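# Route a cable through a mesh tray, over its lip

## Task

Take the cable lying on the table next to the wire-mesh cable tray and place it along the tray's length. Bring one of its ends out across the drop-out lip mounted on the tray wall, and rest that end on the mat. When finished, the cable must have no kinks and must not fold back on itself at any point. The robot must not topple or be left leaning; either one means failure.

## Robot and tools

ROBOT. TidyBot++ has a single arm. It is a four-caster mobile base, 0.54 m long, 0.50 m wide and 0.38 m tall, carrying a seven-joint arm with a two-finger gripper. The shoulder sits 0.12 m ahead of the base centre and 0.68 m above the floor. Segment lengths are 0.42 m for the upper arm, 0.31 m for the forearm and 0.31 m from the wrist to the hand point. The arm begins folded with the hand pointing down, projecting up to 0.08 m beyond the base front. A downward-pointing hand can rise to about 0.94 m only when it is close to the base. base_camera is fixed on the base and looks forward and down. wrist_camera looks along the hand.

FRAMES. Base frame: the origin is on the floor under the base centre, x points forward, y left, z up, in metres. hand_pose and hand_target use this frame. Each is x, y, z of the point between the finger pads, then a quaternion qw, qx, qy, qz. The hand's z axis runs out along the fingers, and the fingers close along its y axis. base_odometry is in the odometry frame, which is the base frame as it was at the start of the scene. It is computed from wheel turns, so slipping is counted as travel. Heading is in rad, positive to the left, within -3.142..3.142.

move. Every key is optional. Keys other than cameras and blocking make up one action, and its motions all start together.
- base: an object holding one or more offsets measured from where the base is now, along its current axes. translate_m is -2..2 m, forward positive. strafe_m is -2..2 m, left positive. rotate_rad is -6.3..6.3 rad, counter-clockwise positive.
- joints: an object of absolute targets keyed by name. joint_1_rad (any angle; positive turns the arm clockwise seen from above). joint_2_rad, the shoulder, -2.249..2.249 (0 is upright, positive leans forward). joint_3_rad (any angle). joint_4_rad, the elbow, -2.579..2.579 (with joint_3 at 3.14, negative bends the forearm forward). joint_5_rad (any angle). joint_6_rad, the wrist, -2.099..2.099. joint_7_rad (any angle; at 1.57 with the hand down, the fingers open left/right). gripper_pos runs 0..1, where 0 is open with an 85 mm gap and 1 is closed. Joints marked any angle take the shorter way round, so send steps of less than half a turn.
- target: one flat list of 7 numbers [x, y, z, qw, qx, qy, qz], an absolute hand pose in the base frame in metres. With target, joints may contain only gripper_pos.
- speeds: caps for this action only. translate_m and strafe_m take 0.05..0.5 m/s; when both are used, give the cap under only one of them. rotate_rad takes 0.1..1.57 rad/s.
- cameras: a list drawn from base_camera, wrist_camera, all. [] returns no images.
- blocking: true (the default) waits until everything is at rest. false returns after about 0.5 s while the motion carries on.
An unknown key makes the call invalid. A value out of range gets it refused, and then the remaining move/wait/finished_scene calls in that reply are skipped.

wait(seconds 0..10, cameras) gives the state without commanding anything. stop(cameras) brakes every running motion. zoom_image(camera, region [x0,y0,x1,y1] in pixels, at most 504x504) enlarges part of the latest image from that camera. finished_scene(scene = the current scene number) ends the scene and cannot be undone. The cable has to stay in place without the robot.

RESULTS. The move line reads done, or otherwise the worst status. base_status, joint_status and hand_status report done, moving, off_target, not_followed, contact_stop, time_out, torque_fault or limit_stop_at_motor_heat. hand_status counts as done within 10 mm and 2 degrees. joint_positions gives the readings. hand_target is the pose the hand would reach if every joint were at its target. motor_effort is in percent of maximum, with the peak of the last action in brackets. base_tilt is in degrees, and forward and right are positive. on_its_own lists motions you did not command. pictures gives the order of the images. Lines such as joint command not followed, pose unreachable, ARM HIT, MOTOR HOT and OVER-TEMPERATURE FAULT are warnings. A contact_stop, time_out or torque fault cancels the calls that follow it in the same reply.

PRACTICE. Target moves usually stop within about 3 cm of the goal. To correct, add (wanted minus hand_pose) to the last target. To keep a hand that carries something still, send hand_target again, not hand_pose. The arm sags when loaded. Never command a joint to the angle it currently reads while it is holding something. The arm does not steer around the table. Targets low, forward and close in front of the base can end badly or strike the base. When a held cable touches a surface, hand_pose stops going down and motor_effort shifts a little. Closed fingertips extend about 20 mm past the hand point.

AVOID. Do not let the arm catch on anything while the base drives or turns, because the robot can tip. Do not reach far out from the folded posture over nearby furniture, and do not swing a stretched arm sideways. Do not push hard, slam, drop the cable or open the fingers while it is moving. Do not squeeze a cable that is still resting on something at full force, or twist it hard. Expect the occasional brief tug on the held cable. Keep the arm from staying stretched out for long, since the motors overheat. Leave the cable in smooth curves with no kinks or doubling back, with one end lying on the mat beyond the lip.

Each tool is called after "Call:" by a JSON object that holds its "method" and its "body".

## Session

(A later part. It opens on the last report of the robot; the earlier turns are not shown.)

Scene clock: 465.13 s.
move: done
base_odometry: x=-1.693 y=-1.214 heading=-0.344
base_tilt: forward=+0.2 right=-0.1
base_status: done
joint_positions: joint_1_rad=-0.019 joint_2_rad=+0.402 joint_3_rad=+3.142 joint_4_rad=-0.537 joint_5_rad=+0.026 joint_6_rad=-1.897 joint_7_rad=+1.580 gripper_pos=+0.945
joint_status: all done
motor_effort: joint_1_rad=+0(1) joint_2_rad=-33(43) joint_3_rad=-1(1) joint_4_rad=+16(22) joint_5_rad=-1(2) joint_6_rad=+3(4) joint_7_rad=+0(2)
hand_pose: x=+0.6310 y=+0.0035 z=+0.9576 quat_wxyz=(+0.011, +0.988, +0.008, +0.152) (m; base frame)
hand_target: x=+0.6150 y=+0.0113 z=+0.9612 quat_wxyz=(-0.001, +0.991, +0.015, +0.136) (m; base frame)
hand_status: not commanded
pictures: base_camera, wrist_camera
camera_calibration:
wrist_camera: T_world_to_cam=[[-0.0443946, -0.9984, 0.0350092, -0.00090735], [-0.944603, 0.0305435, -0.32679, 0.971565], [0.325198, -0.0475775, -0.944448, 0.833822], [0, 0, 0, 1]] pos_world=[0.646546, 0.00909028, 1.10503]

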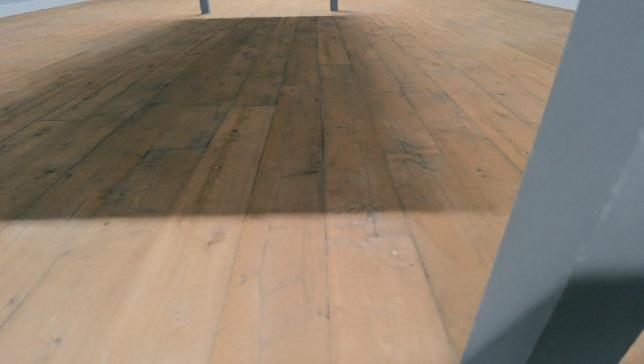

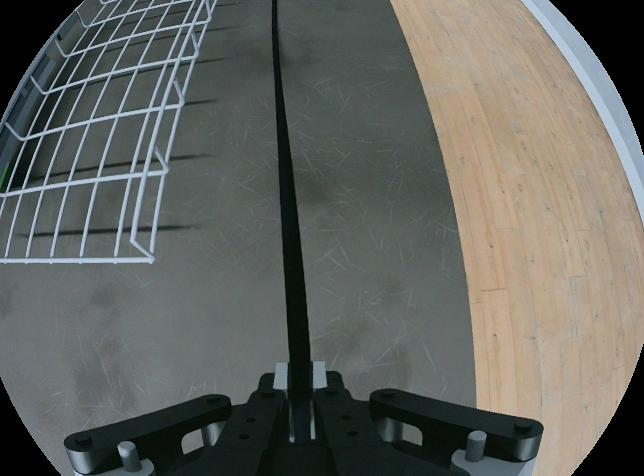

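Call:
{"method": "move", "body": {"base": {"strafe_m": 0.35}, "speeds": {"strafe_m": 0.2}, "cameras": ["wrist_camera"]}}

Scene clock: 471.93 s.
move: done
base_odometry: x=-1.575 y=-0.885 heading=-0.344
base_tilt: forward=+0.1 right=-0.2
base_status: done
joint_positions: joint_1_rad=-0.021 joint_2_rad=+0.402 joint_3_rad=+3.142 joint_4_rad=-0.537 joint_5_rad=+0.026 joint_6_rad=-1.902 joint_7_rad=+1.580 gripper_pos=+0.945
joint_status: not commanded
motor_effort: joint_1_rad=+0(4) joint_2_rad=-32(34) joint_3_rad=-1(2) joint_4_rad=+16(16) joint_5_rad=-1(2) joint_6_rad=+3(3) joint_7_rad=+1(2)
hand_pose: x=+0.6295 y=+0.0042 z=+0.9571 quat_wxyz=(+0.011, +0.989, +0.009, +0.150) (m; base frame)
hand_target: x=+0.6150 y=+0.0113 z=+0.9612 quat_wxyz=(-0.001, +0.991, +0.015, +0.136) (m; base frame)
hand_status: not commanded
pictures: wrist_camera
camera_calibration:
wrist_camera: T_world_to_cam=[[-0.04277, -0.998463, 0.0352429, -0.00142295], [-0.946227, 0.0291601, -0.322187, 0.966643], [0.320664, -0.0471277, -0.94602, 0.838261], [0, 0, 0, 1]] pos_world=[0.645802, 0.00989712, 1.1045]

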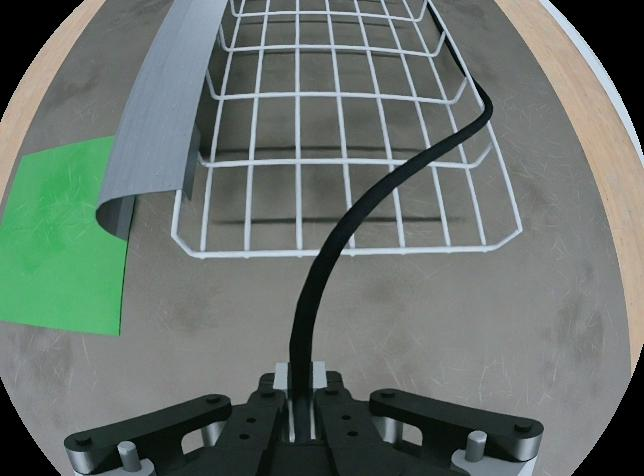

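Call:
{"method": "move", "body": {"base": {"strafe_m": 0.34}, "speeds": {"strafe_m": 0.2}, "joints": {"joint_7_rad": 0.9}, "cameras": ["wrist_camera"]}}

Scene clock: 478.53 s.
move: done
base_odometry: x=-1.460 y=-0.565 heading=-0.344
base_tilt: forward=+0.2 right=-0.1
base_status: done
joint_positions: joint_1_rad=-0.019 joint_2_rad=+0.402 joint_3_rad=+3.142 joint_4_rad=-0.537 joint_5_rad=+0.026 joint_6_rad=-1.902 joint_7_rad=+0.979 gripper_pos=+0.945
joint_status: all done
motor_effort: joint_1_rad=+0(3) joint_2_rad=-32(34) joint_3_rad=-1(3) joint_4_rad=+16(16) joint_5_rad=-1(3) joint_6_rad=+2(3) joint_7_rad=+2(2)
hand_pose: x=+0.6295 y=+0.0031 z=+0.9571 quat_wxyz=(-0.034, +0.947, -0.286, +0.146) (m; base frame)
hand_target: x=+0.6150 y=+0.0113 z=+0.9612 quat_wxyz=(-0.046, +0.939, -0.317, +0.128) (m; base frame)
hand_status: not commanded
pictures: wrist_camera
camera_calibration:
wrist_camera: T_world_to_cam=[[-0.578734, -0.804457, -0.133847, 0.4961], [-0.758216, 0.591209, -0.274919, 0.80124], [0.300292, -0.0576204, -0.952105, 0.856909], [0, 0, 0, 1]] pos_world=[0.6373, -0.0252341, 1.10254]

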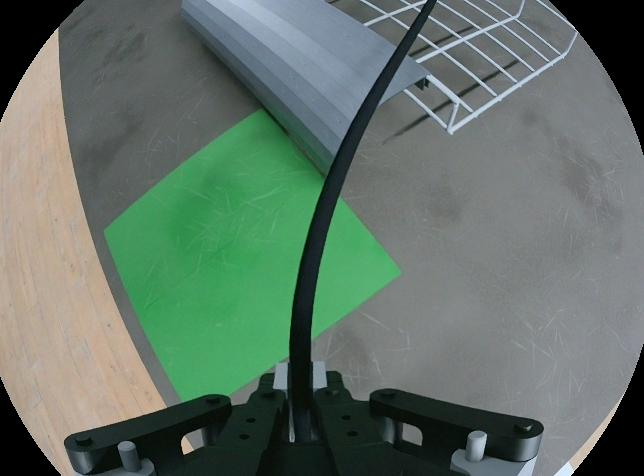

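Call:
{"method": "move", "body": {"base": {"translate_m": 0.03}, "joints": {"joint_2_rad": 0.602, "joint_4_rad": -0.79, "joint_6_rad": -1.37, "joint_7_rad": 0.5}, "cameras": ["wrist_camera"]}}

Scene clock: 493.90 s.
move: done
base_odometry: x=-1.432 y=-0.574 heading=-0.344
base_tilt: forward=+0.1 right=-0.1
base_status: done
joint_positions: joint_1_rad=-0.019 joint_2_rad=+0.603 joint_3_rad=+3.142 joint_4_rad=-0.776 joint_5_rad=+0.026 joint_6_rad=-1.429 joint_7_rad=+0.587 gripper_pos=+0.945
joint_status: all done
motor_effort: joint_1_rad=+2(2) joint_2_rad=-42(46) joint_3_rad=+0(2) joint_4_rad=+19(20) joint_5_rad=+0(2) joint_6_rad=+3(4) joint_7_rad=+1(2)
hand_pose: x=+0.7682 y=+0.0056 z=+0.7942 quat_wxyz=(-0.068, +0.873, -0.458, +0.152) (m; base frame)
hand_target: x=+0.7818 y=+0.0146 z=+0.7954 quat_wxyz=(-0.098, +0.850, -0.493, +0.161) (m; base frame)
hand_status: not commanded
pictures: wrist_camera
camera_calibration:
wrist_camera: T_world_to_cam=[[-0.813899, -0.528219, -0.241979, 0.821571], [-0.48594, 0.847175, -0.214844, 0.601858], [0.318483, -0.057274, -0.946197, 0.641591], [0, 0, 0, 1]] pos_world=[0.756806, -0.0391634, 0.93518]

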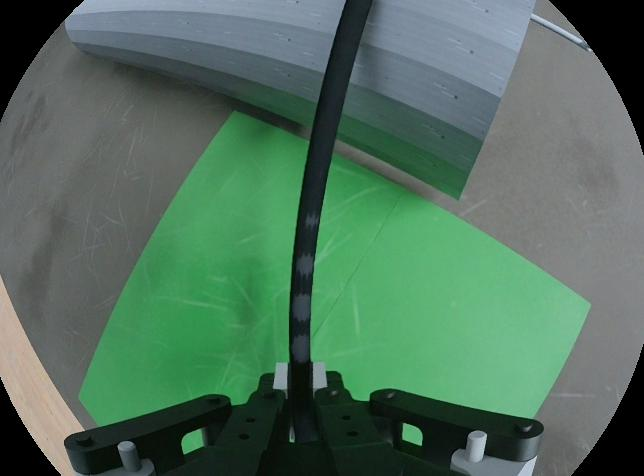

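Call:
{"method": "move", "body": {"joints": {"joint_2_rad": 0.675}, "cameras": ["wrist_camera"]}}

Scene clock: 498.83 s.
move: done
base_odometry: x=-1.432 y=-0.574 heading=-0.344
base_tilt: forward=+0.3 right=-0.1
base_status: not commanded
joint_positions: joint_1_rad=-0.018 joint_2_rad=+0.657 joint_3_rad=+3.142 joint_4_rad=-0.776 joint_5_rad=+0.026 joint_6_rad=-1.422 joint_7_rad=+0.586 gripper_pos=+0.945
joint_status: all done
motor_effort: joint_1_rad=+0(1) joint_2_rad=-41(44) joint_3_rad=-1(2) joint_4_rad=+18(18) joint_5_rad=+0(2) joint_6_rad=+1(3) joint_7_rad=+1(2)
hand_pose: x=+0.7756 y=+0.0053 z=+0.7595 quat_wxyz=(-0.057, +0.876, -0.460, +0.132) (m; base frame)
hand_target: x=+0.7883 y=+0.0147 z=+0.7467 quat_wxyz=(-0.079, +0.855, -0.496, +0.131) (m; base frame)
hand_status: not commanded
pictures: wrist_camera
camera_calibration:
wrist_camera: T_world_to_cam=[[-0.825484, -0.526425, -0.203602, 0.798875], [-0.493495, 0.848223, -0.192303, 0.586987], [0.273933, -0.0582666, -0.959982, 0.651413], [0, 0, 0, 1]] pos_world=[0.77069, -0.0393921, 0.900877]

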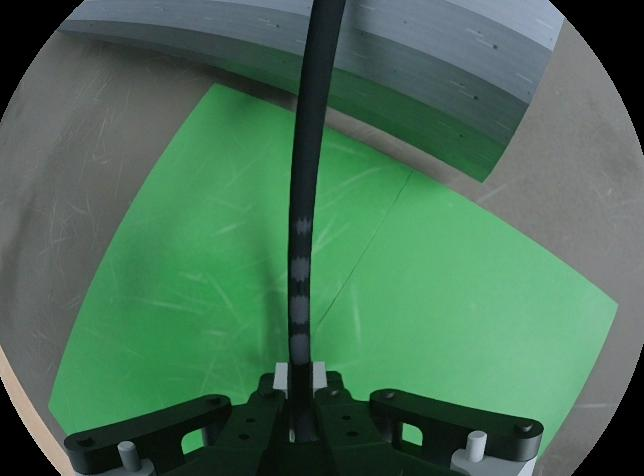

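Call:
{"method": "move", "body": {"joints": {"joint_2_rad": 0.7}, "cameras": []}}

Call:
{"method": "move", "body": {"joints": {"gripper_pos": 0.6}, "cameras": ["wrist_camera"]}}

Scene clock: 503.00 s.
move: done
base_odometry: x=-1.432 y=-0.574 heading=-0.344
base_tilt: forward=+0.2 right=+0.0
base_status: not commanded
joint_positions: joint_1_rad=-0.018 joint_2_rad=+0.673 joint_3_rad=+3.142 joint_4_rad=-0.776 joint_5_rad=+0.026 joint_6_rad=-1.420 joint_7_rad=+0.586 gripper_pos=+0.945
joint_status: all done
motor_effort: joint_1_rad=+0(1) joint_2_rad=-38(42) joint_3_rad=-1(2) joint_4_rad=+16(17) joint_5_rad=-1(1) joint_6_rad=+2(2) joint_7_rad=+0(2)
hand_pose: x=+0.7772 y=+0.0054 z=+0.7494 quat_wxyz=(-0.054, +0.877, -0.460, +0.125) (m; base frame)
hand_target: x=+0.7897 y=+0.0148 z=+0.7300 quat_wxyz=(-0.073, +0.857, -0.497, +0.120) (m; base frame)
hand_status: not commanded
pictures: none
No camera images: "cameras" was empty.

Scene clock: 503.77 s.
move: done
base_odometry: x=-1.432 y=-0.574 heading=-0.344
base_tilt: forward=+0.2 right=-0.1
base_status: not commanded
joint_positions: joint_1_rad=-0.021 joint_2_rad=+0.673 joint_3_rad=+3.142 joint_4_rad=-0.775 joint_5_rad=+0.023 joint_6_rad=-1.406 joint_7_rad=+0.585 gripper_pos=+0.600
joint_status: all done
motor_effort: joint_1_rad=+1(2) joint_2_rad=-39(42) joint_3_rad=+0(1) joint_4_rad=+15(16) joint_5_rad=+2(2) joint_6_rad=+1(2) joint_7_rad=+0(2)
hand_pose: x=+0.7818 y=+0.0082 z=+0.7512 quat_wxyz=(-0.059, +0.877, -0.459, +0.132) (m; base frame)
hand_target: x=+0.7897 y=+0.0148 z=+0.7300 quat_wxyz=(-0.073, +0.857, -0.497, +0.120) (m; base frame)
hand_status: not commanded
pictures: wrist_camera
camera_calibration:
wrist_camera: T_world_to_cam=[[-0.823355, -0.528679, -0.20636, 0.804172], [-0.496105, 0.847061, -0.190702, 0.586823], [0.27562, -0.0546389, -0.959713, 0.640338], [0, 0, 0, 1]] pos_world=[0.776755, -0.0369392, 0.892397]

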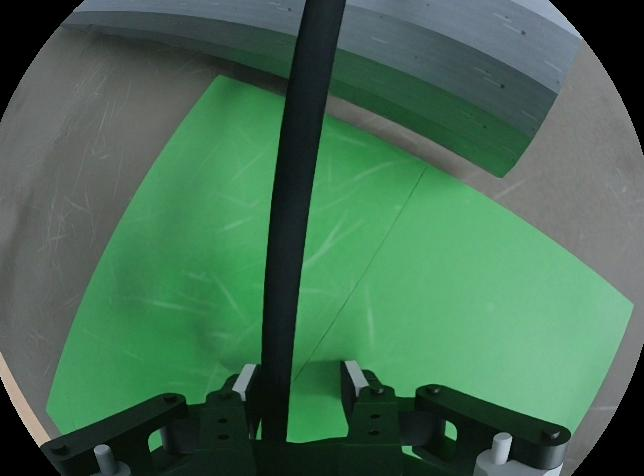

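Call:
{"method": "move", "body": {"joints": {"gripper_pos": 0.3}, "cameras": []}}

Call:
{"method": "move", "body": {"joints": {"gripper_pos": 0.0}, "cameras": ["wrist_camera"]}}

Scene clock: 507.73 s.
move: done
base_odometry: x=-1.432 y=-0.574 heading=-0.344
base_tilt: forward=+0.3 right=-0.1
base_status: not commanded
joint_positions: joint_1_rad=-0.021 joint_2_rad=+0.675 joint_3_rad=+3.142 joint_4_rad=-0.775 joint_5_rad=+0.023 joint_6_rad=-1.406 joint_7_rad=+0.585 gripper_pos=+0.300
joint_status: all done
motor_effort: joint_1_rad=+0(1) joint_2_rad=-41(43) joint_3_rad=-1(1) joint_4_rad=+16(17) joint_5_rad=+1(2) joint_6_rad=+2(2) joint_7_rad=+1(1)
hand_pose: x=+0.7819 y=+0.0082 z=+0.7499 quat_wxyz=(-0.059, +0.877, -0.459, +0.131) (m; base frame)
hand_target: x=+0.7897 y=+0.0148 z=+0.7300 quat_wxyz=(-0.073, +0.857, -0.497, +0.120) (m; base frame)
hand_status: not commanded
pictures: none
No camera images: "cameras" was empty.

Scene clock: 508.43 s.
move: done
base_odometry: x=-1.432 y=-0.574 heading=-0.344
base_tilt: forward=+0.2 right=-0.2
base_status: not commanded
joint_positions: joint_1_rad=-0.021 joint_2_rad=+0.682 joint_3_rad=+3.142 joint_4_rad=-0.775 joint_5_rad=+0.023 joint_6_rad=-1.406 joint_7_rad=+0.585 gripper_pos=+0.000
joint_status: all done
motor_effort: joint_1_rad=+0(1) joint_2_rad=-42(44) joint_3_rad=-1(1) joint_4_rad=+17(19) joint_5_rad=+0(1) joint_6_rad=+2(2) joint_7_rad=+1(1)
hand_pose: x=+0.7823 y=+0.0082 z=+0.7452 quat_wxyz=(-0.057, +0.877, -0.459, +0.128) (m; base frame)
hand_target: x=+0.7897 y=+0.0148 z=+0.7300 quat_wxyz=(-0.073, +0.857, -0.497, +0.120) (m; base frame)
hand_status: not commanded
pictures: wrist_camera
camera_calibration:
wrist_camera: T_world_to_cam=[[-0.825207, -0.528666, -0.198858, 0.799291], [-0.49775, 0.847058, -0.186382, 0.584036], [0.266978, -0.0548217, -0.962142, 0.643034], [0, 0, 0, 1]] pos_world=[0.778609, -0.036902, 0.886489]

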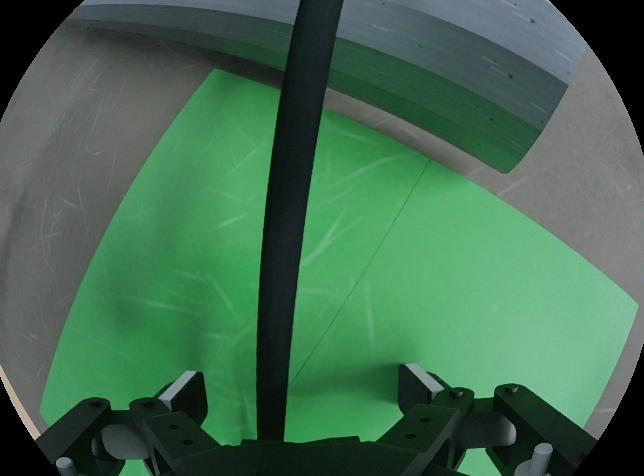

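Call:
{"method": "move", "body": {"joints": {"joint_2_rad": 0.4, "joint_6_rad": -1.55}, "cameras": ["wrist_camera"]}}

Scene clock: 513.03 s.
move: done
base_odometry: x=-1.432 y=-0.574 heading=-0.344
base_tilt: forward=+0.2 right=-0.1
base_status: not commanded
joint_positions: joint_1_rad=-0.021 joint_2_rad=+0.393 joint_3_rad=+3.142 joint_4_rad=-0.778 joint_5_rad=+0.023 joint_6_rad=-1.502 joint_7_rad=+0.585 gripper_pos=+0.000
joint_status: all done
motor_effort: joint_1_rad=+0(1) joint_2_rad=-35(48) joint_3_rad=-1(1) joint_4_rad=+18(20) joint_5_rad=+0(1) joint_6_rad=+4(4) joint_7_rad=+0(2)
hand_pose: x=+0.7104 y=+0.0066 z=+0.9150 quat_wxyz=(-0.102, +0.861, -0.453, +0.209) (m; base frame)
hand_target: x=+0.6962 y=+0.0129 z=+0.8997 quat_wxyz=(-0.103, +0.848, -0.492, +0.171) (m; base frame)
hand_status: not commanded
pictures: wrist_camera
camera_calibration:
wrist_camera: T_world_to_cam=[[-0.774137, -0.525671, -0.352678, 0.877244], [-0.452496, 0.849139, -0.272415, 0.627758], [0.442674, -0.0513015, -0.895214, 0.639422], [0, 0, 0, 1]] pos_world=[0.68011, -0.0391086, 1.05282]

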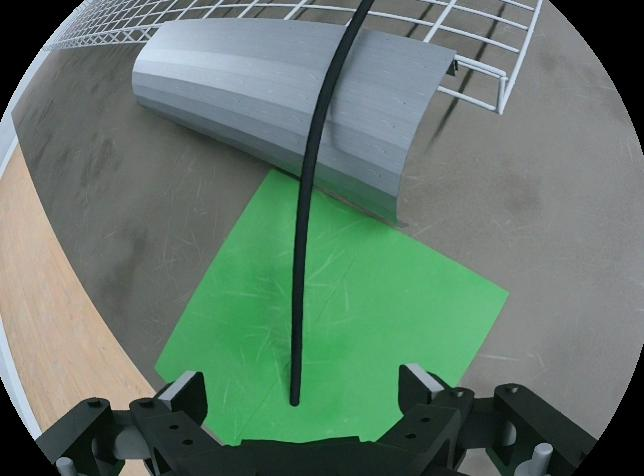

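Call:
{"method": "zoom_image", "body": {"camera": "wrist_camera", "region": [200, 180, 420, 440]}}

Scaled by 1.938.

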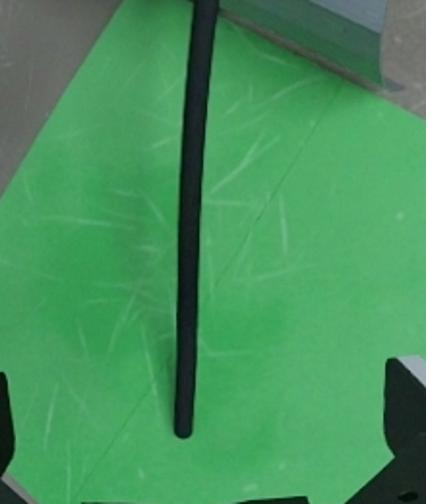

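Call:
{"method": "move", "body": {"base": {"translate_m": -0.234, "strafe_m": -1.21, "rotate_rad": 1.571}, "joints": {"joint_2_rad": -0.1, "joint_4_rad": -1.2, "joint_6_rad": -1.1, "joint_7_rad": 1.57}, "cameras": ["wrist_camera"]}}

Scene clock: 543.80 s.
move: done
base_odometry: x=-2.060 y=-1.635 heading=+1.228
base_tilt: forward=+0.2 right=-0.1
base_status: done
joint_positions: joint_1_rad=-0.021 joint_2_rad=-0.105 joint_3_rad=+3.142 joint_4_rad=-1.180 joint_5_rad=+0.023 joint_6_rad=-1.157 joint_7_rad=+1.484 gripper_pos=+0.000
joint_status: all done
motor_effort: joint_1_rad=+0(2) joint_2_rad=-16(37) joint_3_rad=+0(2) joint_4_rad=+19(20) joint_5_rad=+0(1) joint_6_rad=+7(7) joint_7_rad=+0(2)
hand_pose: x=+0.5971 y=+0.0049 z=+1.0590 quat_wxyz=(-0.012, +0.898, -0.030, +0.439) (m; base frame)
hand_target: x=+0.6087 y=+0.0111 z=+1.0599 quat_wxyz=(-0.005, +0.891, +0.009, +0.454) (m; base frame)
hand_status: not commanded
pictures: wrist_camera
camera_calibration:
wrist_camera: T_world_to_cam=[[-0.0963681, -0.992772, -0.0715359, 0.13928], [-0.587307, 0.114741, -0.801189, 1.26123], [0.803606, -0.0351955, -0.59412, 0.283952], [0, 0, 0, 1]] pos_world=[0.525968, 0.0035516, 1.18915]

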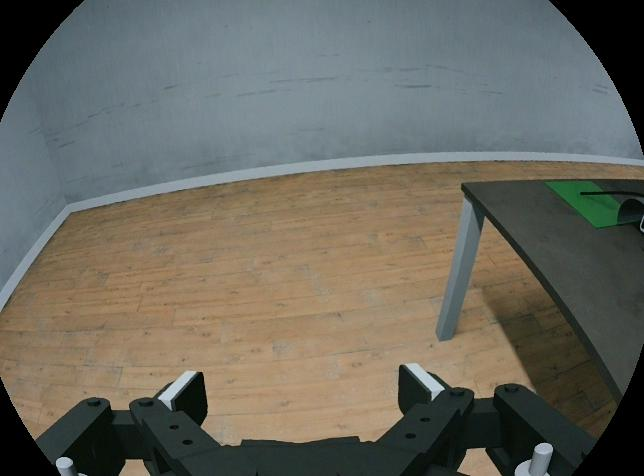

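Call:
{"method": "move", "body": {"base": {"translate_m": -0.05, "strafe_m": -1.45}, "cameras": ["wrist_camera"]}}

Scene clock: 551.53 s.
move: done
base_odometry: x=-0.711 y=-2.169 heading=+1.228
base_tilt: forward=+0.2 right=-0.1
base_status: done
joint_positions: joint_1_rad=-0.021 joint_2_rad=-0.105 joint_3_rad=+3.142 joint_4_rad=-1.180 joint_5_rad=+0.023 joint_6_rad=-1.157 joint_7_rad=+1.485 gripper_pos=+0.000
joint_status: not commanded
motor_effort: joint_1_rad=+0(3) joint_2_rad=-17(17) joint_3_rad=-1(3) joint_4_rad=+19(20) joint_5_rad=+1(2) joint_6_rad=+7(7) joint_7_rad=+0(2)
hand_pose: x=+0.5971 y=+0.0048 z=+1.0589 quat_wxyz=(-0.012, +0.898, -0.030, +0.439) (m; base frame)
hand_target: x=+0.6087 y=+0.0111 z=+1.0599 quat_wxyz=(-0.005, +0.891, +0.009, +0.454) (m; base frame)
hand_status: not commanded
pictures: wrist_camera
camera_calibration:
wrist_camera: T_world_to_cam=[[-0.096314, -0.992786, -0.0714141, 0.139047], [-0.587265, 0.114608, -0.80124, 1.26127], [0.803644, -0.0352316, -0.594067, 0.283836], [0, 0, 0, 1]] pos_world=[0.525991, 0.00349149, 1.18913]

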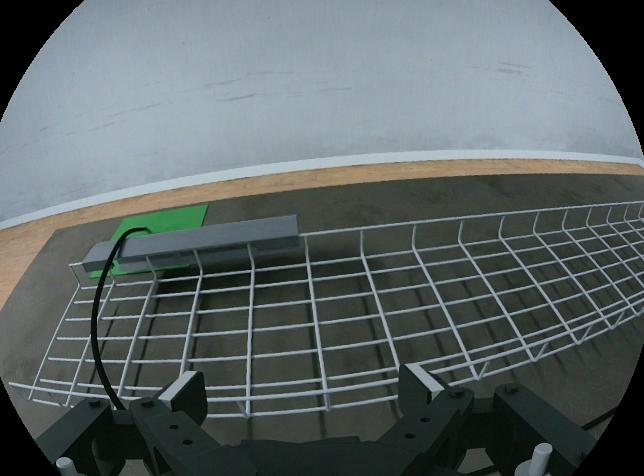

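Call:
{"method": "move", "body": {"joints": {"joint_2_rad": -0.1, "joint_4_rad": -1.0, "joint_6_rad": -1.7}, "cameras": ["wrist_camera"]}}

Scene clock: 558.10 s.
move: done
base_odometry: x=-0.711 y=-2.169 heading=+1.228
base_tilt: forward=+0.2 right=-0.1
base_status: not commanded
joint_positions: joint_1_rad=-0.021 joint_2_rad=-0.105 joint_3_rad=+3.142 joint_4_rad=-1.014 joint_5_rad=+0.023 joint_6_rad=-1.649 joint_7_rad=+1.485 gripper_pos=+0.000
joint_status: all done
motor_effort: joint_1_rad=+0(1) joint_2_rad=-14(18) joint_3_rad=+0(1) joint_4_rad=+16(20) joint_5_rad=+0(1) joint_6_rad=+4(7) joint_7_rad=+0(2)
hand_pose: x=+0.4945 y=+0.0021 z=+1.0335 quat_wxyz=(-0.005, +0.957, -0.035, +0.288) (m; base frame)
hand_target: x=+0.4836 y=+0.0086 z=+1.0291 quat_wxyz=(-0.003, +0.964, +0.009, +0.267) (m; base frame)
hand_status: not commanded
pictures: wrist_camera
camera_calibration:
wrist_camera: T_world_to_cam=[[-0.122992, -0.991808, -0.034492, 0.0997059], [-0.812415, 0.120585, -0.570474, 1.05377], [0.56996, -0.0421417, -0.820591, 0.70081], [0, 0, 0, 1]] pos_world=[0.468928, 0.00135376, 1.17967]

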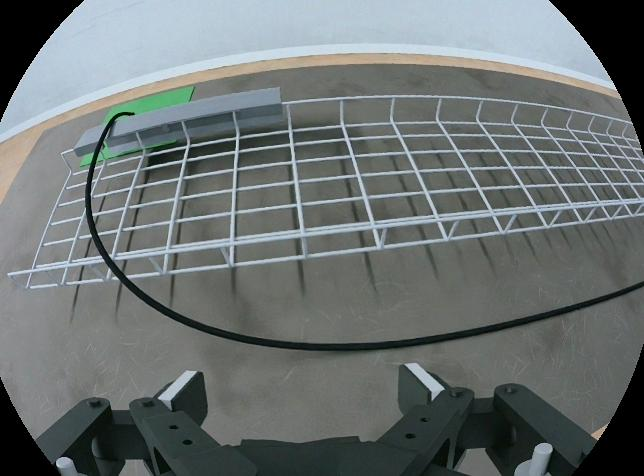

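Call:
{"method": "move", "body": {"joints": {"joint_2_rad": 0.484, "joint_4_rad": -0.897, "joint_6_rad": -1.76, "joint_7_rad": -0.1}, "cameras": ["wrist_camera"]}}

Scene clock: 594.53 s.
move: done
base_odometry: x=-0.711 y=-2.169 heading=+1.228
base_tilt: forward=+0.2 right=-0.1
base_status: not commanded
joint_positions: joint_1_rad=-0.021 joint_2_rad=+0.483 joint_3_rad=+3.142 joint_4_rad=-0.913 joint_5_rad=+0.023 joint_6_rad=-1.706 joint_7_rad=-0.012 gripper_pos=+0.000
joint_status: all done
motor_effort: joint_1_rad=+0(1) joint_2_rad=-36(39) joint_3_rad=-1(1) joint_4_rad=+16(18) joint_5_rad=+0(1) joint_6_rad=+0(5) joint_7_rad=+0(2)
hand_pose: x=+0.6364 y=+0.0051 z=+0.7980 quat_wxyz=(-0.006, +0.709, -0.705, +0.022) (m; base frame)
hand_target: x=+0.6236 y=+0.0114 z=+0.8022 quat_wxyz=(+0.000, +0.678, -0.735, +0.000) (m; base frame)
hand_status: not commanded
pictures: wrist_camera
camera_calibration:
wrist_camera: T_world_to_cam=[[-0.99887, 0.0457956, -0.0127377, 0.646729], [0.0463456, 0.997824, -0.0468894, 0.0655589], [0.0105626, -0.0474268, -0.998819, 0.925066], [0, 0, 0, 1]] pos_world=[0.633188, -0.0511607, 0.935285]

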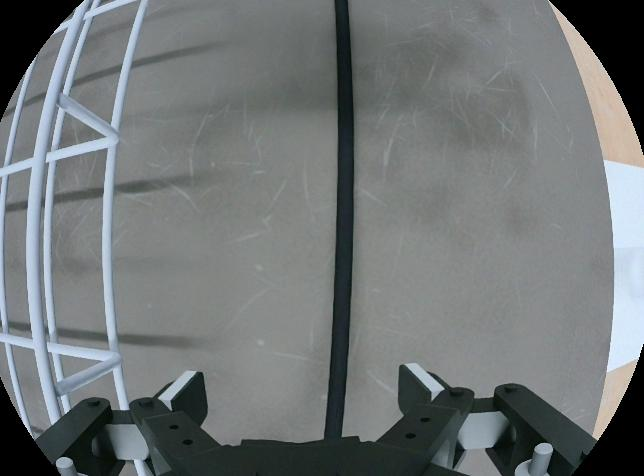

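Call:
{"method": "move", "body": {"joints": {"joint_2_rad": 0.425, "joint_4_rad": -1.15, "joint_6_rad": -1.52, "joint_7_rad": -0.18}, "cameras": ["wrist_camera"]}}

Scene clock: 613.10 s.
move: done
base_odometry: x=-0.711 y=-2.169 heading=+1.228
base_tilt: forward=+0.3 right=-0.1
base_status: not commanded
joint_positions: joint_1_rad=-0.021 joint_2_rad=+0.440 joint_3_rad=+3.142 joint_4_rad=-1.129 joint_5_rad=+0.023 joint_6_rad=-1.574 joint_7_rad=-0.093 gripper_pos=+0.000
joint_status: all done
motor_effort: joint_1_rad=+0(1) joint_2_rad=-35(37) joint_3_rad=-1(1) joint_4_rad=+17(18) joint_5_rad=+1(1) joint_6_rad=+0(1) joint_7_rad=+1(2)
hand_pose: x=+0.6120 y=+0.0045 z=+0.7515 quat_wxyz=(+0.008, +0.681, -0.732, +0.008) (m; base frame)
hand_target: x=+0.6212 y=+0.0114 z=+0.7529 quat_wxyz=(-0.018, +0.648, -0.761, +0.015) (m; base frame)
hand_status: not commanded
pictures: wrist_camera
camera_calibration:
wrist_camera: T_world_to_cam=[[-0.99194, 0.123826, 0.0268785, 0.587488], [0.122387, 0.991231, -0.0498202, 0.0207661], [-0.0328118, -0.0461291, -0.998396, 0.905078], [0, 0, 0, 1]] pos_world=[0.609908, -0.0515796, 0.88887]

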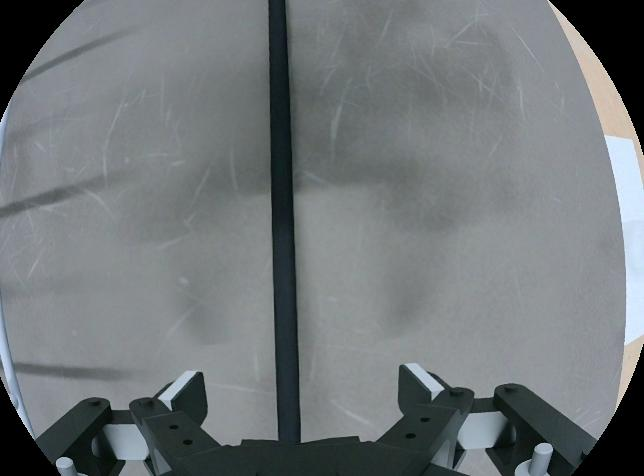

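Call:
{"method": "move", "body": {"joints": {"joint_2_rad": 0.445, "joint_6_rad": -1.54}, "cameras": []}}

Call:
{"method": "move", "body": {"joints": {"gripper_pos": 0.95}, "cameras": ["wrist_camera"]}}

Scene clock: 620.57 s.
move: done
base_odometry: x=-0.711 y=-2.169 heading=+1.228
base_tilt: forward=+0.1 right=-0.1
base_status: not commanded
joint_positions: joint_1_rad=-0.021 joint_2_rad=+0.442 joint_3_rad=+3.142 joint_4_rad=-1.129 joint_5_rad=+0.023 joint_6_rad=-1.573 joint_7_rad=-0.094 gripper_pos=+0.000
joint_status: all done
motor_effort: joint_1_rad=+0(1) joint_2_rad=-35(37) joint_3_rad=-1(1) joint_4_rad=+16(17) joint_5_rad=+0(1) joint_6_rad=-1(1) joint_7_rad=+0(1)
hand_pose: x=+0.6125 y=+0.0045 z=+0.7507 quat_wxyz=(+0.009, +0.681, -0.733, +0.008) (m; base frame)
hand_target: x=+0.6163 y=+0.0113 z=+0.7427 quat_wxyz=(-0.003, +0.648, -0.761, +0.002) (m; base frame)
hand_status: not commanded
pictures: none
No camera images: "cameras" was empty.

Scene clock: 621.63 s.
move: done
base_odometry: x=-0.711 y=-2.169 heading=+1.228
base_tilt: forward=+0.2 right=-0.1
base_status: not commanded
joint_positions: joint_1_rad=-0.021 joint_2_rad=+0.442 joint_3_rad=+3.142 joint_4_rad=-1.129 joint_5_rad=+0.023 joint_6_rad=-1.573 joint_7_rad=-0.095 gripper_pos=+0.929
joint_status: all done
motor_effort: joint_1_rad=+0(1) joint_2_rad=-34(35) joint_3_rad=+0(1) joint_4_rad=+17(17) joint_5_rad=+1(2) joint_6_rad=+0(1) joint_7_rad=+1(2)
hand_pose: x=+0.6125 y=+0.0045 z=+0.7507 quat_wxyz=(+0.009, +0.680, -0.733, +0.008) (m; base frame)
hand_target: x=+0.6163 y=+0.0113 z=+0.7427 quat_wxyz=(-0.003, +0.648, -0.761, +0.002) (m; base frame)
hand_status: not commanded
pictures: wrist_camera
camera_calibration:
wrist_camera: T_world_to_cam=[[-0.991679, 0.125794, 0.027377, 0.587417], [0.124328, 0.990986, -0.0498977, 0.019531], [-0.033407, -0.0460788, -0.998379, 0.904633], [0, 0, 0, 1]] pos_world=[0.610322, -0.0515638, 0.88806]

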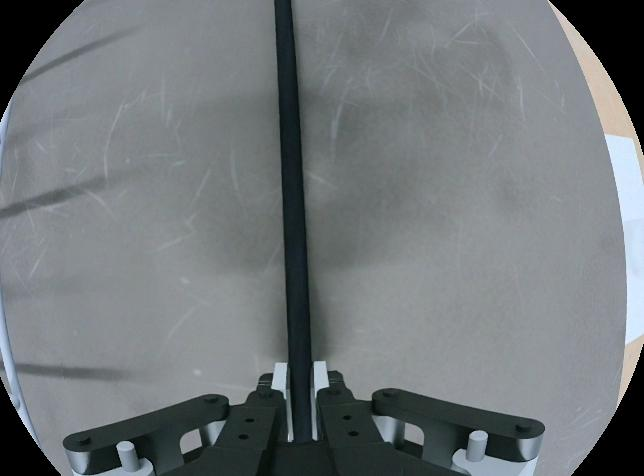

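Call:
{"method": "move", "body": {"joints": {"joint_2_rad": 0.33, "joint_4_rad": -0.741, "joint_6_rad": -1.80, "gripper_pos": 0.98}, "cameras": ["wrist_camera"]}}

Call:
{"method": "move", "body": {"base": {"translate_m": 0.14, "strafe_m": -0.14}, "speeds": {"translate_m": 0.15}, "cameras": ["wrist_camera"]}}

Scene clock: 632.73 s.
move: off_target
base_odometry: x=-0.711 y=-2.169 heading=+1.228
base_tilt: forward=+0.2 right=-0.1
base_status: not commanded
joint_positions: joint_1_rad=-0.021 joint_2_rad=+0.334 joint_3_rad=+3.142 joint_4_rad=-0.756 joint_5_rad=+0.023 joint_6_rad=-1.750 joint_7_rad=-0.095 gripper_pos=+0.930
joint_status: gripper_pos off_target (ended at +0.930, target +0.980); the others done
motor_effort: joint_1_rad=+0(1) joint_2_rad=-31(38) joint_3_rad=-1(2) joint_4_rad=+17(19) joint_5_rad=+0(2) joint_6_rad=+2(3) joint_7_rad=+1(2)
hand_pose: x=+0.6283 y=+0.0050 z=+0.9275 quat_wxyz=(-0.105, +0.670, -0.727, +0.108) (m; base frame)
hand_target: x=+0.6143 y=+0.0112 z=+0.9305 quat_wxyz=(-0.104, +0.642, -0.754, +0.085) (m; base frame)
hand_status: not commanded
pictures: wrist_camera
camera_calibration:
wrist_camera: T_world_to_cam=[[-0.953843, 0.130724, -0.270361, 0.850533], [0.1365, 0.990637, -0.00258785, -0.0255708], [0.267492, -0.0393728, -0.962755, 0.859549], [0, 0, 0, 1]] pos_world=[0.584843, -0.0520111, 1.05742]

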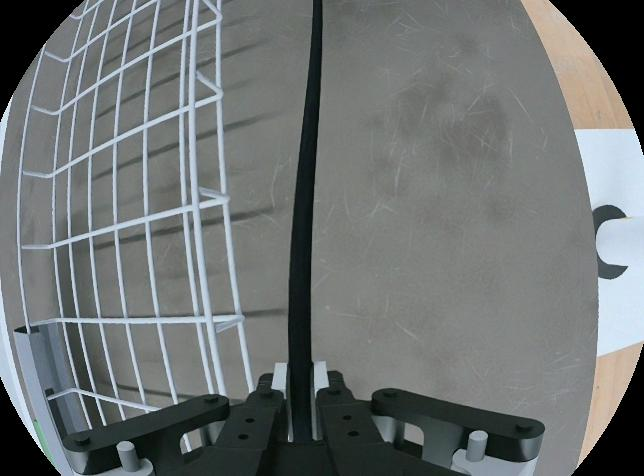

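Scene clock: 634.70 s.
move: done
base_odometry: x=-0.532 y=-2.085 heading=+1.228
base_tilt: forward=+0.2 right=-0.1
base_status: done
joint_positions: joint_1_rad=-0.021 joint_2_rad=+0.333 joint_3_rad=+3.142 joint_4_rad=-0.756 joint_5_rad=+0.023 joint_6_rad=-1.756 joint_7_rad=-0.096 gripper_pos=+0.930
joint_status: not commanded
motor_effort: joint_1_rad=+0(2) joint_2_rad=-30(33) joint_3_rad=+0(2) joint_4_rad=+17(18) joint_5_rad=+1(1) joint_6_rad=+3(3) joint_7_rad=+1(2)
hand_pose: x=+0.6260 y=+0.0049 z=+0.9274 quat_wxyz=(-0.103, +0.670, -0.728, +0.106) (m; base frame)
hand_target: x=+0.6143 y=+0.0112 z=+0.9305 quat_wxyz=(-0.104, +0.642, -0.754, +0.085) (m; base frame)
hand_status: not commanded
pictures: wrist_camera
camera_calibration:
wrist_camera: T_world_to_cam=[[-0.955255, 0.131443, -0.264972, 0.844282], [0.137193, 0.990539, -0.00322612, -0.0250727], [0.262041, -0.039434, -0.964251, 0.864854], [0, 0, 0, 1]] pos_world=[0.583318, -0.0520348, 1.05757]

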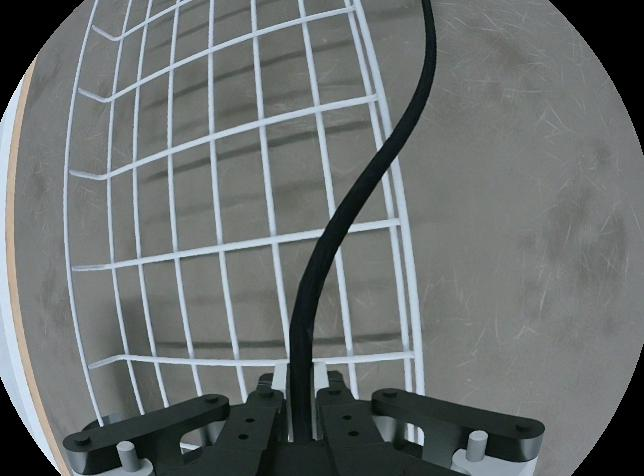

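Call:
{"method": "move", "body": {"joints": {"joint_2_rad": 0.47, "joint_4_rad": -0.865, "joint_6_rad": -1.47}, "cameras": ["wrist_camera"]}}

Scene clock: 639.70 s.
move: done
base_odometry: x=-0.532 y=-2.085 heading=+1.228
base_tilt: forward=+0.1 right=-0.1
base_status: not commanded
joint_positions: joint_1_rad=-0.021 joint_2_rad=+0.472 joint_3_rad=+3.142 joint_4_rad=-0.854 joint_5_rad=+0.023 joint_6_rad=-1.528 joint_7_rad=-0.096 gripper_pos=+0.930
joint_status: all done
motor_effort: joint_1_rad=+0(1) joint_2_rad=-36(42) joint_3_rad=-1(2) joint_4_rad=+18(20) joint_5_rad=-1(1) joint_6_rad=+3(5) joint_7_rad=+1(2)
hand_pose: x=+0.7036 y=+0.0064 z=+0.8344 quat_wxyz=(-0.100, +0.672, -0.726, +0.104) (m; base frame)
hand_target: x=+0.7179 y=+0.0133 z=+0.8366 quat_wxyz=(-0.130, +0.639, -0.751, +0.106) (m; base frame)
hand_status: not commanded
pictures: wrist_camera
camera_calibration:
wrist_camera: T_world_to_cam=[[-0.958083, 0.126748, -0.25693, 0.888805], [0.132798, 0.991123, -0.00626175, -0.0318623], [0.253855, -0.0401191, -0.96641, 0.762429], [0, 0, 0, 1]] pos_world=[0.662234, -0.0504868, 0.96498]

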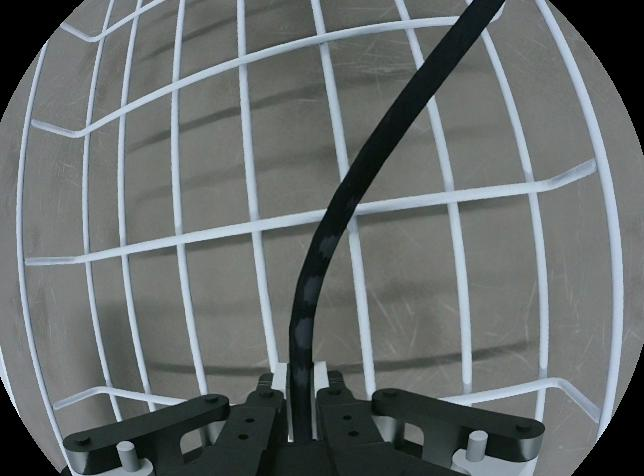

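Call:
{"method": "move", "body": {"joints": {"gripper_pos": 0.6}, "cameras": []}}

Call:
{"method": "move", "body": {"joints": {"gripper_pos": 0.1}, "cameras": ["wrist_camera"]}}

Scene clock: 648.00 s.
move: done
base_odometry: x=-0.532 y=-2.085 heading=+1.228
base_tilt: forward=+0.2 right=-0.1
base_status: not commanded
joint_positions: joint_1_rad=-0.021 joint_2_rad=+0.472 joint_3_rad=+3.142 joint_4_rad=-0.854 joint_5_rad=+0.023 joint_6_rad=-1.523 joint_7_rad=-0.096 gripper_pos=+0.600
joint_status: all done
motor_effort: joint_1_rad=+0(1) joint_2_rad=-37(37) joint_3_rad=-1(2) joint_4_rad=+17(18) joint_5_rad=+1(1) joint_6_rad=+2(3) joint_7_rad=+1(2)
hand_pose: x=+0.7051 y=+0.0064 z=+0.8348 quat_wxyz=(-0.101, +0.672, -0.726, +0.105) (m; base frame)
hand_target: x=+0.7179 y=+0.0133 z=+0.8366 quat_wxyz=(-0.130, +0.639, -0.751, +0.106) (m; base frame)
hand_status: not commanded
pictures: none
No camera images: "cameras" was empty.

Scene clock: 648.83 s.
move: done
base_odometry: x=-0.532 y=-2.085 heading=+1.228
base_tilt: forward=+0.2 right=-0.2
base_status: not commanded
joint_positions: joint_1_rad=-0.021 joint_2_rad=+0.472 joint_3_rad=+3.142 joint_4_rad=-0.854 joint_5_rad=+0.023 joint_6_rad=-1.523 joint_7_rad=-0.096 gripper_pos=+0.100
joint_status: all done
motor_effort: joint_1_rad=+0(1) joint_2_rad=-36(37) joint_3_rad=-1(1) joint_4_rad=+18(18) joint_5_rad=+0(1) joint_6_rad=+2(2) joint_7_rad=+0(2)
hand_pose: x=+0.7051 y=+0.0064 z=+0.8348 quat_wxyz=(-0.101, +0.672, -0.726, +0.105) (m; base frame)
hand_target: x=+0.7179 y=+0.0133 z=+0.8366 quat_wxyz=(-0.130, +0.639, -0.751, +0.106) (m; base frame)
hand_status: not commanded
pictures: wrist_camera
camera_calibration:
wrist_camera: T_world_to_cam=[[-0.956802, 0.126663, -0.261698, 0.893421], [0.132719, 0.991138, -0.00552415, -0.0326495], [0.25868, -0.0400179, -0.965134, 0.758015], [0, 0, 0, 1]] pos_world=[0.663077, -0.0504689, 0.965212]

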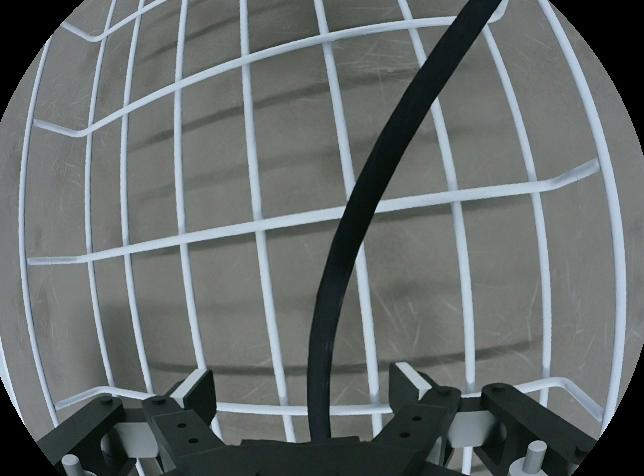

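Call:
{"method": "move", "body": {"joints": {"joint_2_rad": 0.25, "joint_4_rad": -0.741, "joint_6_rad": -1.80, "gripper_pos": 0.0}, "cameras": ["wrist_camera"]}}

Call:
{"method": "move", "body": {"base": {"translate_m": -0.12, "strafe_m": -0.40}, "cameras": ["wrist_camera"]}}

Scene clock: 654.90 s.
move: done
base_odometry: x=-0.532 y=-2.085 heading=+1.228
base_tilt: forward=+0.1 right=-0.1
base_status: not commanded
joint_positions: joint_1_rad=-0.021 joint_2_rad=+0.243 joint_3_rad=+3.142 joint_4_rad=-0.746 joint_5_rad=+0.023 joint_6_rad=-1.750 joint_7_rad=-0.096 gripper_pos=+0.000
joint_status: all done
motor_effort: joint_1_rad=+0(1) joint_2_rad=-28(41) joint_3_rad=-1(1) joint_4_rad=+16(20) joint_5_rad=+0(1) joint_6_rad=+3(4) joint_7_rad=+1(2)
hand_pose: x=+0.6050 y=+0.0045 z=+0.9766 quat_wxyz=(-0.143, +0.663, -0.721, +0.141) (m; base frame)
hand_target: x=+0.5929 y=+0.0108 z=+0.9694 quat_wxyz=(-0.135, +0.638, -0.750, +0.110) (m; base frame)
hand_status: not commanded
pictures: wrist_camera
camera_calibration:
wrist_camera: T_world_to_cam=[[-0.921578, 0.132415, -0.364911, 0.914546], [0.136904, 0.99049, 0.0136681, -0.0379189], [0.36325, -0.0373616, -0.930942, 0.824035], [0, 0, 0, 1]] pos_world=[0.548686, -0.0527539, 1.10138]

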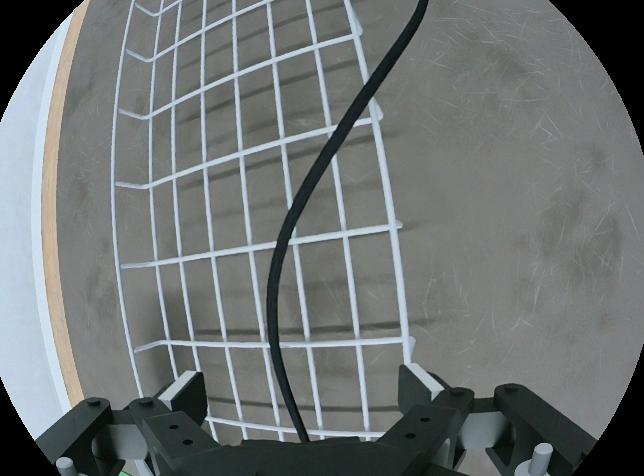

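Scene clock: 656.90 s.
move: done
base_odometry: x=-0.195 y=-2.332 heading=+1.228
base_tilt: forward=+0.2 right=-0.1
base_status: done
joint_positions: joint_1_rad=-0.015 joint_2_rad=+0.244 joint_3_rad=+3.142 joint_4_rad=-0.746 joint_5_rad=+0.022 joint_6_rad=-1.752 joint_7_rad=-0.096 gripper_pos=+0.000
joint_status: not commanded
motor_effort: joint_1_rad=+0(3) joint_2_rad=-27(30) joint_3_rad=-1(3) joint_4_rad=+16(17) joint_5_rad=+0(2) joint_6_rad=+3(4) joint_7_rad=+0(2)
hand_pose: x=+0.6045 y=+0.0013 z=+0.9761 quat_wxyz=(-0.141, +0.661, -0.724, +0.140) (m; base frame)
hand_target: x=+0.5929 y=+0.0108 z=+0.9694 quat_wxyz=(-0.135, +0.638, -0.750, +0.110) (m; base frame)
hand_status: not commanded
pictures: wrist_camera
camera_calibration:
wrist_camera: T_world_to_cam=[[-0.921733, 0.13852, -0.362245, 0.911788], [0.143527, 0.989558, 0.013195, -0.038265], [0.36029, -0.0398297, -0.93199, 0.826403], [0, 0, 0, 1]] pos_world=[0.548172, -0.0555198, 1.10099]

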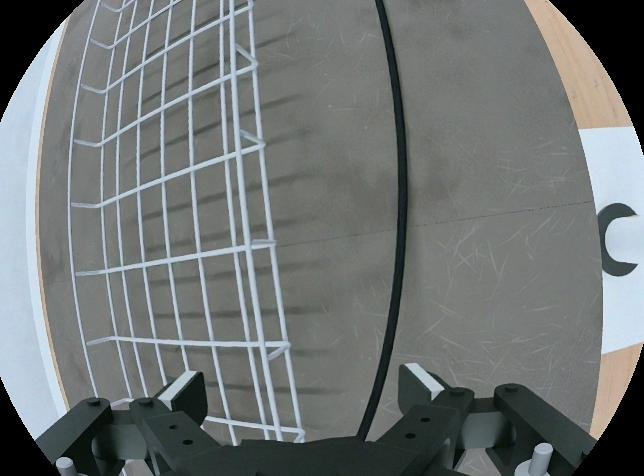

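Call:
{"method": "move", "body": {"joints": {"joint_2_rad": 0.40, "joint_4_rad": -1.13, "joint_6_rad": -1.53, "joint_7_rad": -0.32}, "cameras": ["wrist_camera"]}}

Scene clock: 680.70 s.
move: done
base_odometry: x=-0.195 y=-2.332 heading=+1.228
base_tilt: forward=+0.2 right=-0.1
base_status: not commanded
joint_positions: joint_1_rad=-0.015 joint_2_rad=+0.399 joint_3_rad=+3.142 joint_4_rad=-1.113 joint_5_rad=+0.022 joint_6_rad=-1.584 joint_7_rad=-0.233 gripper_pos=+0.000
joint_status: all done
motor_effort: joint_1_rad=+0(1) joint_2_rad=-33(37) joint_3_rad=-1(1) joint_4_rad=+17(19) joint_5_rad=+0(1) joint_6_rad=+0(4) joint_7_rad=+1(2)
hand_pose: x=+0.6105 y=+0.0013 z=+0.7774 quat_wxyz=(-0.011, +0.625, -0.780, +0.023) (m; base frame)
hand_target: x=+0.6222 y=+0.0114 z=+0.7719 quat_wxyz=(-0.033, +0.593, -0.804, +0.024) (m; base frame)
hand_status: not commanded
pictures: wrist_camera
camera_calibration:
wrist_camera: T_world_to_cam=[[-0.963356, 0.267265, -0.0226969, 0.606604], [0.267948, 0.962759, -0.0360294, -0.0741215], [0.0122223, -0.0407907, -0.999093, 0.903748], [0, 0, 0, 1]] pos_world=[0.59319, -0.0538982, 0.914026]

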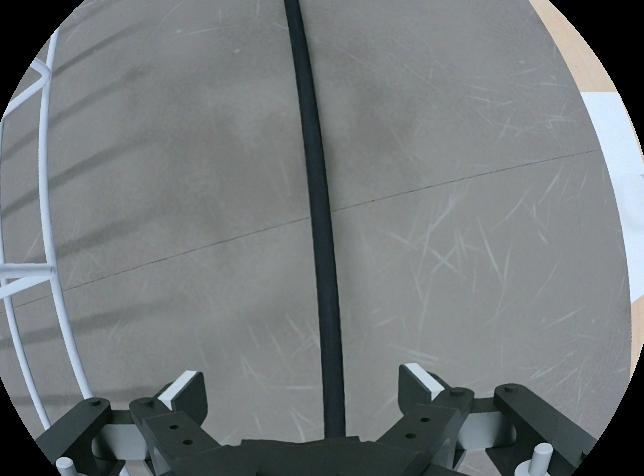

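Call:
{"method": "move", "body": {"joints": {"joint_2_rad": 0.408, "joint_4_rad": -1.215, "joint_6_rad": -1.50, "joint_7_rad": -0.32}, "cameras": ["wrist_camera"]}}

Scene clock: 687.57 s.
move: done
base_odometry: x=-0.195 y=-2.332 heading=+1.228
base_tilt: forward=+0.2 right=-0.1
base_status: not commanded
joint_positions: joint_1_rad=-0.015 joint_2_rad=+0.401 joint_3_rad=+3.142 joint_4_rad=-1.198 joint_5_rad=+0.022 joint_6_rad=-1.554 joint_7_rad=-0.234 gripper_pos=+0.000
joint_status: all done
motor_effort: joint_1_rad=+0(1) joint_2_rad=-33(35) joint_3_rad=-1(1) joint_4_rad=+16(19) joint_5_rad=+1(1) joint_6_rad=+0(1) joint_7_rad=+1(2)
hand_pose: x=+0.5940 y=+0.0010 z=+0.7491 quat_wxyz=(+0.011, +0.625, -0.780, +0.006) (m; base frame)
hand_target: x=+0.6055 y=+0.0111 z=+0.7404 quat_wxyz=(-0.008, +0.593, -0.805, +0.005) (m; base frame)
hand_status: not commanded
pictures: wrist_camera
camera_calibration:
wrist_camera: T_world_to_cam=[[-0.96277, 0.268385, 0.032316, 0.548593], [0.266537, 0.962415, -0.0521062, -0.0576168], [-0.0450859, -0.0415528, -0.998119, 0.908926], [0, 0, 0, 1]] pos_world=[0.584505, -0.0540142, 0.886485]

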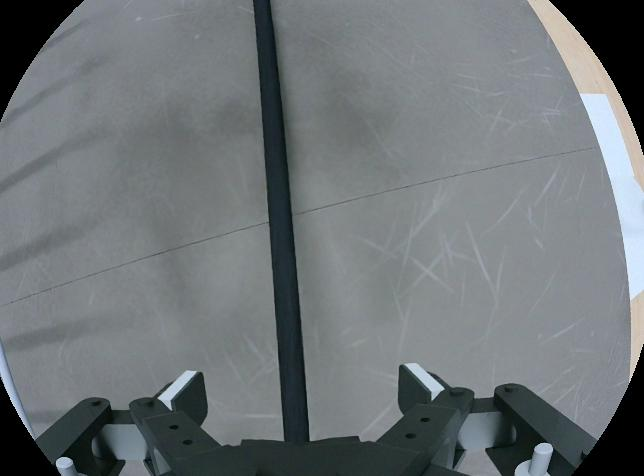

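Call:
{"method": "move", "body": {"joints": {"gripper_pos": 0.95}, "cameras": ["wrist_camera"]}}

Scene clock: 711.47 s.
move: off_target
base_odometry: x=-0.195 y=-2.332 heading=+1.228
base_tilt: forward=+0.2 right=-0.1
base_status: not commanded
joint_positions: joint_1_rad=-0.015 joint_2_rad=+0.401 joint_3_rad=+3.142 joint_4_rad=-1.198 joint_5_rad=+0.022 joint_6_rad=-1.552 joint_7_rad=-0.234 gripper_pos=+0.914
joint_status: gripper_pos off_target (ended at +0.914, target +0.950)
motor_effort: joint_1_rad=+0(1) joint_2_rad=-33(34) joint_3_rad=-1(1) joint_4_rad=+16(17) joint_5_rad=+0(1) joint_6_rad=+0(1) joint_7_rad=+1(2)
hand_pose: x=+0.5944 y=+0.0011 z=+0.7491 quat_wxyz=(+0.011, +0.625, -0.780, +0.006) (m; base frame)
hand_target: x=+0.6055 y=+0.0111 z=+0.7404 quat_wxyz=(-0.008, +0.593, -0.805, +0.005) (m; base frame)
hand_status: not commanded
pictures: wrist_camera
camera_calibration:
wrist_camera: T_world_to_cam=[[-0.962802, 0.268415, 0.031089, 0.549912], [0.266634, 0.962408, -0.0517477, -0.0580548], [-0.0438101, -0.0415334, -0.998176, 0.908225], [0, 0, 0, 1]] pos_world=[0.584725, -0.0540106, 0.886468]

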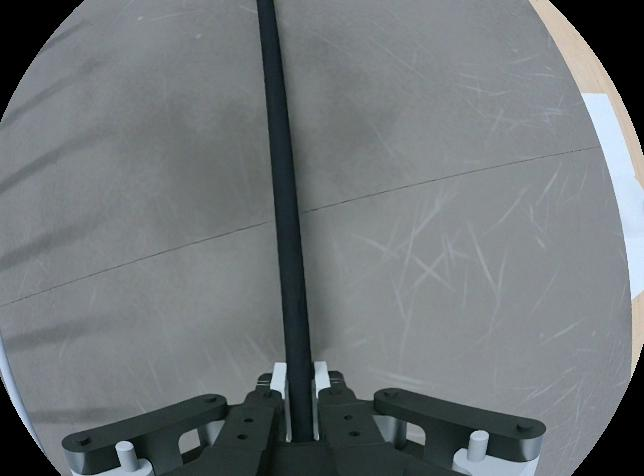

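Call:
{"method": "move", "body": {"joints": {"joint_2_rad": 0.33, "joint_4_rad": -0.741, "joint_6_rad": -1.80, "gripper_pos": 0.98}, "cameras": ["wrist_camera"]}}

Call:
{"method": "move", "body": {"base": {"translate_m": 0.12, "strafe_m": -0.06}, "speeds": {"translate_m": 0.15}, "cameras": ["wrist_camera"]}}

Scene clock: 718.73 s.
move: off_target
base_odometry: x=-0.195 y=-2.332 heading=+1.228
base_tilt: forward=+0.2 right=-0.1
base_status: not commanded
joint_positions: joint_1_rad=-0.015 joint_2_rad=+0.339 joint_3_rad=+3.142 joint_4_rad=-0.758 joint_5_rad=+0.022 joint_6_rad=-1.750 joint_7_rad=-0.235 gripper_pos=+0.914
joint_status: gripper_pos off_target (ended at +0.914, target +0.980); the others done
motor_effort: joint_1_rad=+0(1) joint_2_rad=-32(36) joint_3_rad=-1(1) joint_4_rad=+17(19) joint_5_rad=-1(1) joint_6_rad=+2(3) joint_7_rad=+2(2)
hand_pose: x=+0.6291 y=+0.0017 z=+0.9246 quat_wxyz=(-0.110, +0.615, -0.774, +0.099) (m; base frame)
hand_target: x=+0.6143 y=+0.0112 z=+0.9306 quat_wxyz=(-0.110, +0.588, -0.797, +0.078) (m; base frame)
hand_status: not commanded
pictures: wrist_camera
camera_calibration:
wrist_camera: T_world_to_cam=[[-0.926525, 0.27347, -0.25839, 0.822446], [0.273486, 0.961179, 0.0366196, -0.144823], [0.258373, -0.036737, -0.965346, 0.864512], [0, 0, 0, 1]] pos_world=[0.578257, -0.0539543, 1.05237]

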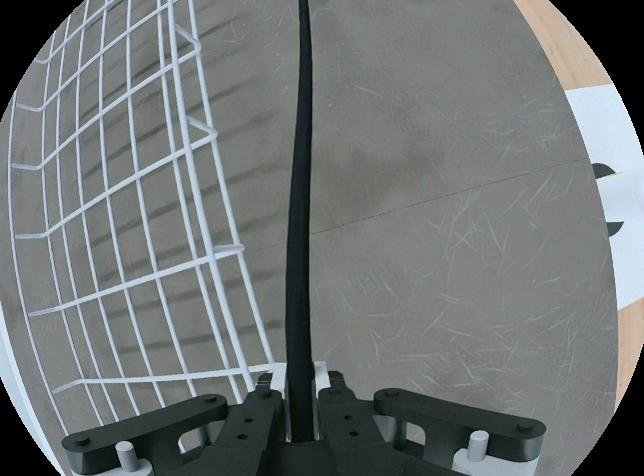

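Scene clock: 720.20 s.
move: done
base_odometry: x=-0.098 y=-2.239 heading=+1.228
base_tilt: forward=+0.2 right=-0.1
base_status: done
joint_positions: joint_1_rad=-0.017 joint_2_rad=+0.334 joint_3_rad=+3.142 joint_4_rad=-0.757 joint_5_rad=+0.022 joint_6_rad=-1.757 joint_7_rad=-0.235 gripper_pos=+0.914
joint_status: not commanded
motor_effort: joint_1_rad=+1(2) joint_2_rad=-31(35) joint_3_rad=+0(2) joint_4_rad=+17(18) joint_5_rad=+0(1) joint_6_rad=+3(3) joint_7_rad=+1(2)
hand_pose: x=+0.6260 y=+0.0028 z=+0.9263 quat_wxyz=(-0.109, +0.616, -0.774, +0.098) (m; base frame)
hand_target: x=+0.6143 y=+0.0112 z=+0.9306 quat_wxyz=(-0.110, +0.588, -0.797, +0.078) (m; base frame)
hand_status: not commanded
pictures: wrist_camera
camera_calibration:
wrist_camera: T_world_to_cam=[[-0.927638, 0.271776, -0.256176, 0.8184], [0.271785, 0.961681, 0.0360842, -0.143545], [0.256167, -0.0361517, -0.965956, 0.868911], [0, 0, 0, 1]] pos_world=[0.575606, -0.0529648, 1.05416]

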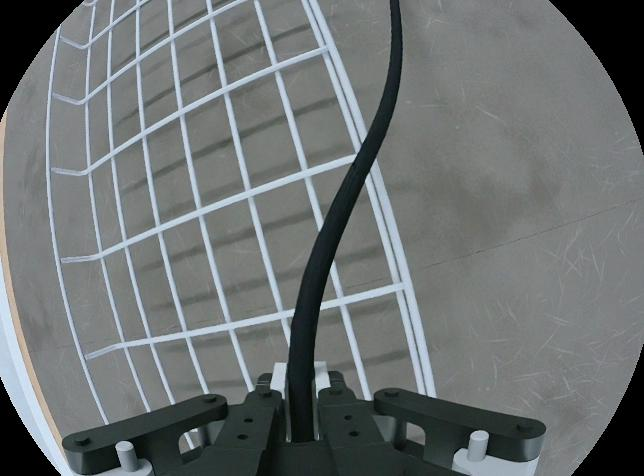

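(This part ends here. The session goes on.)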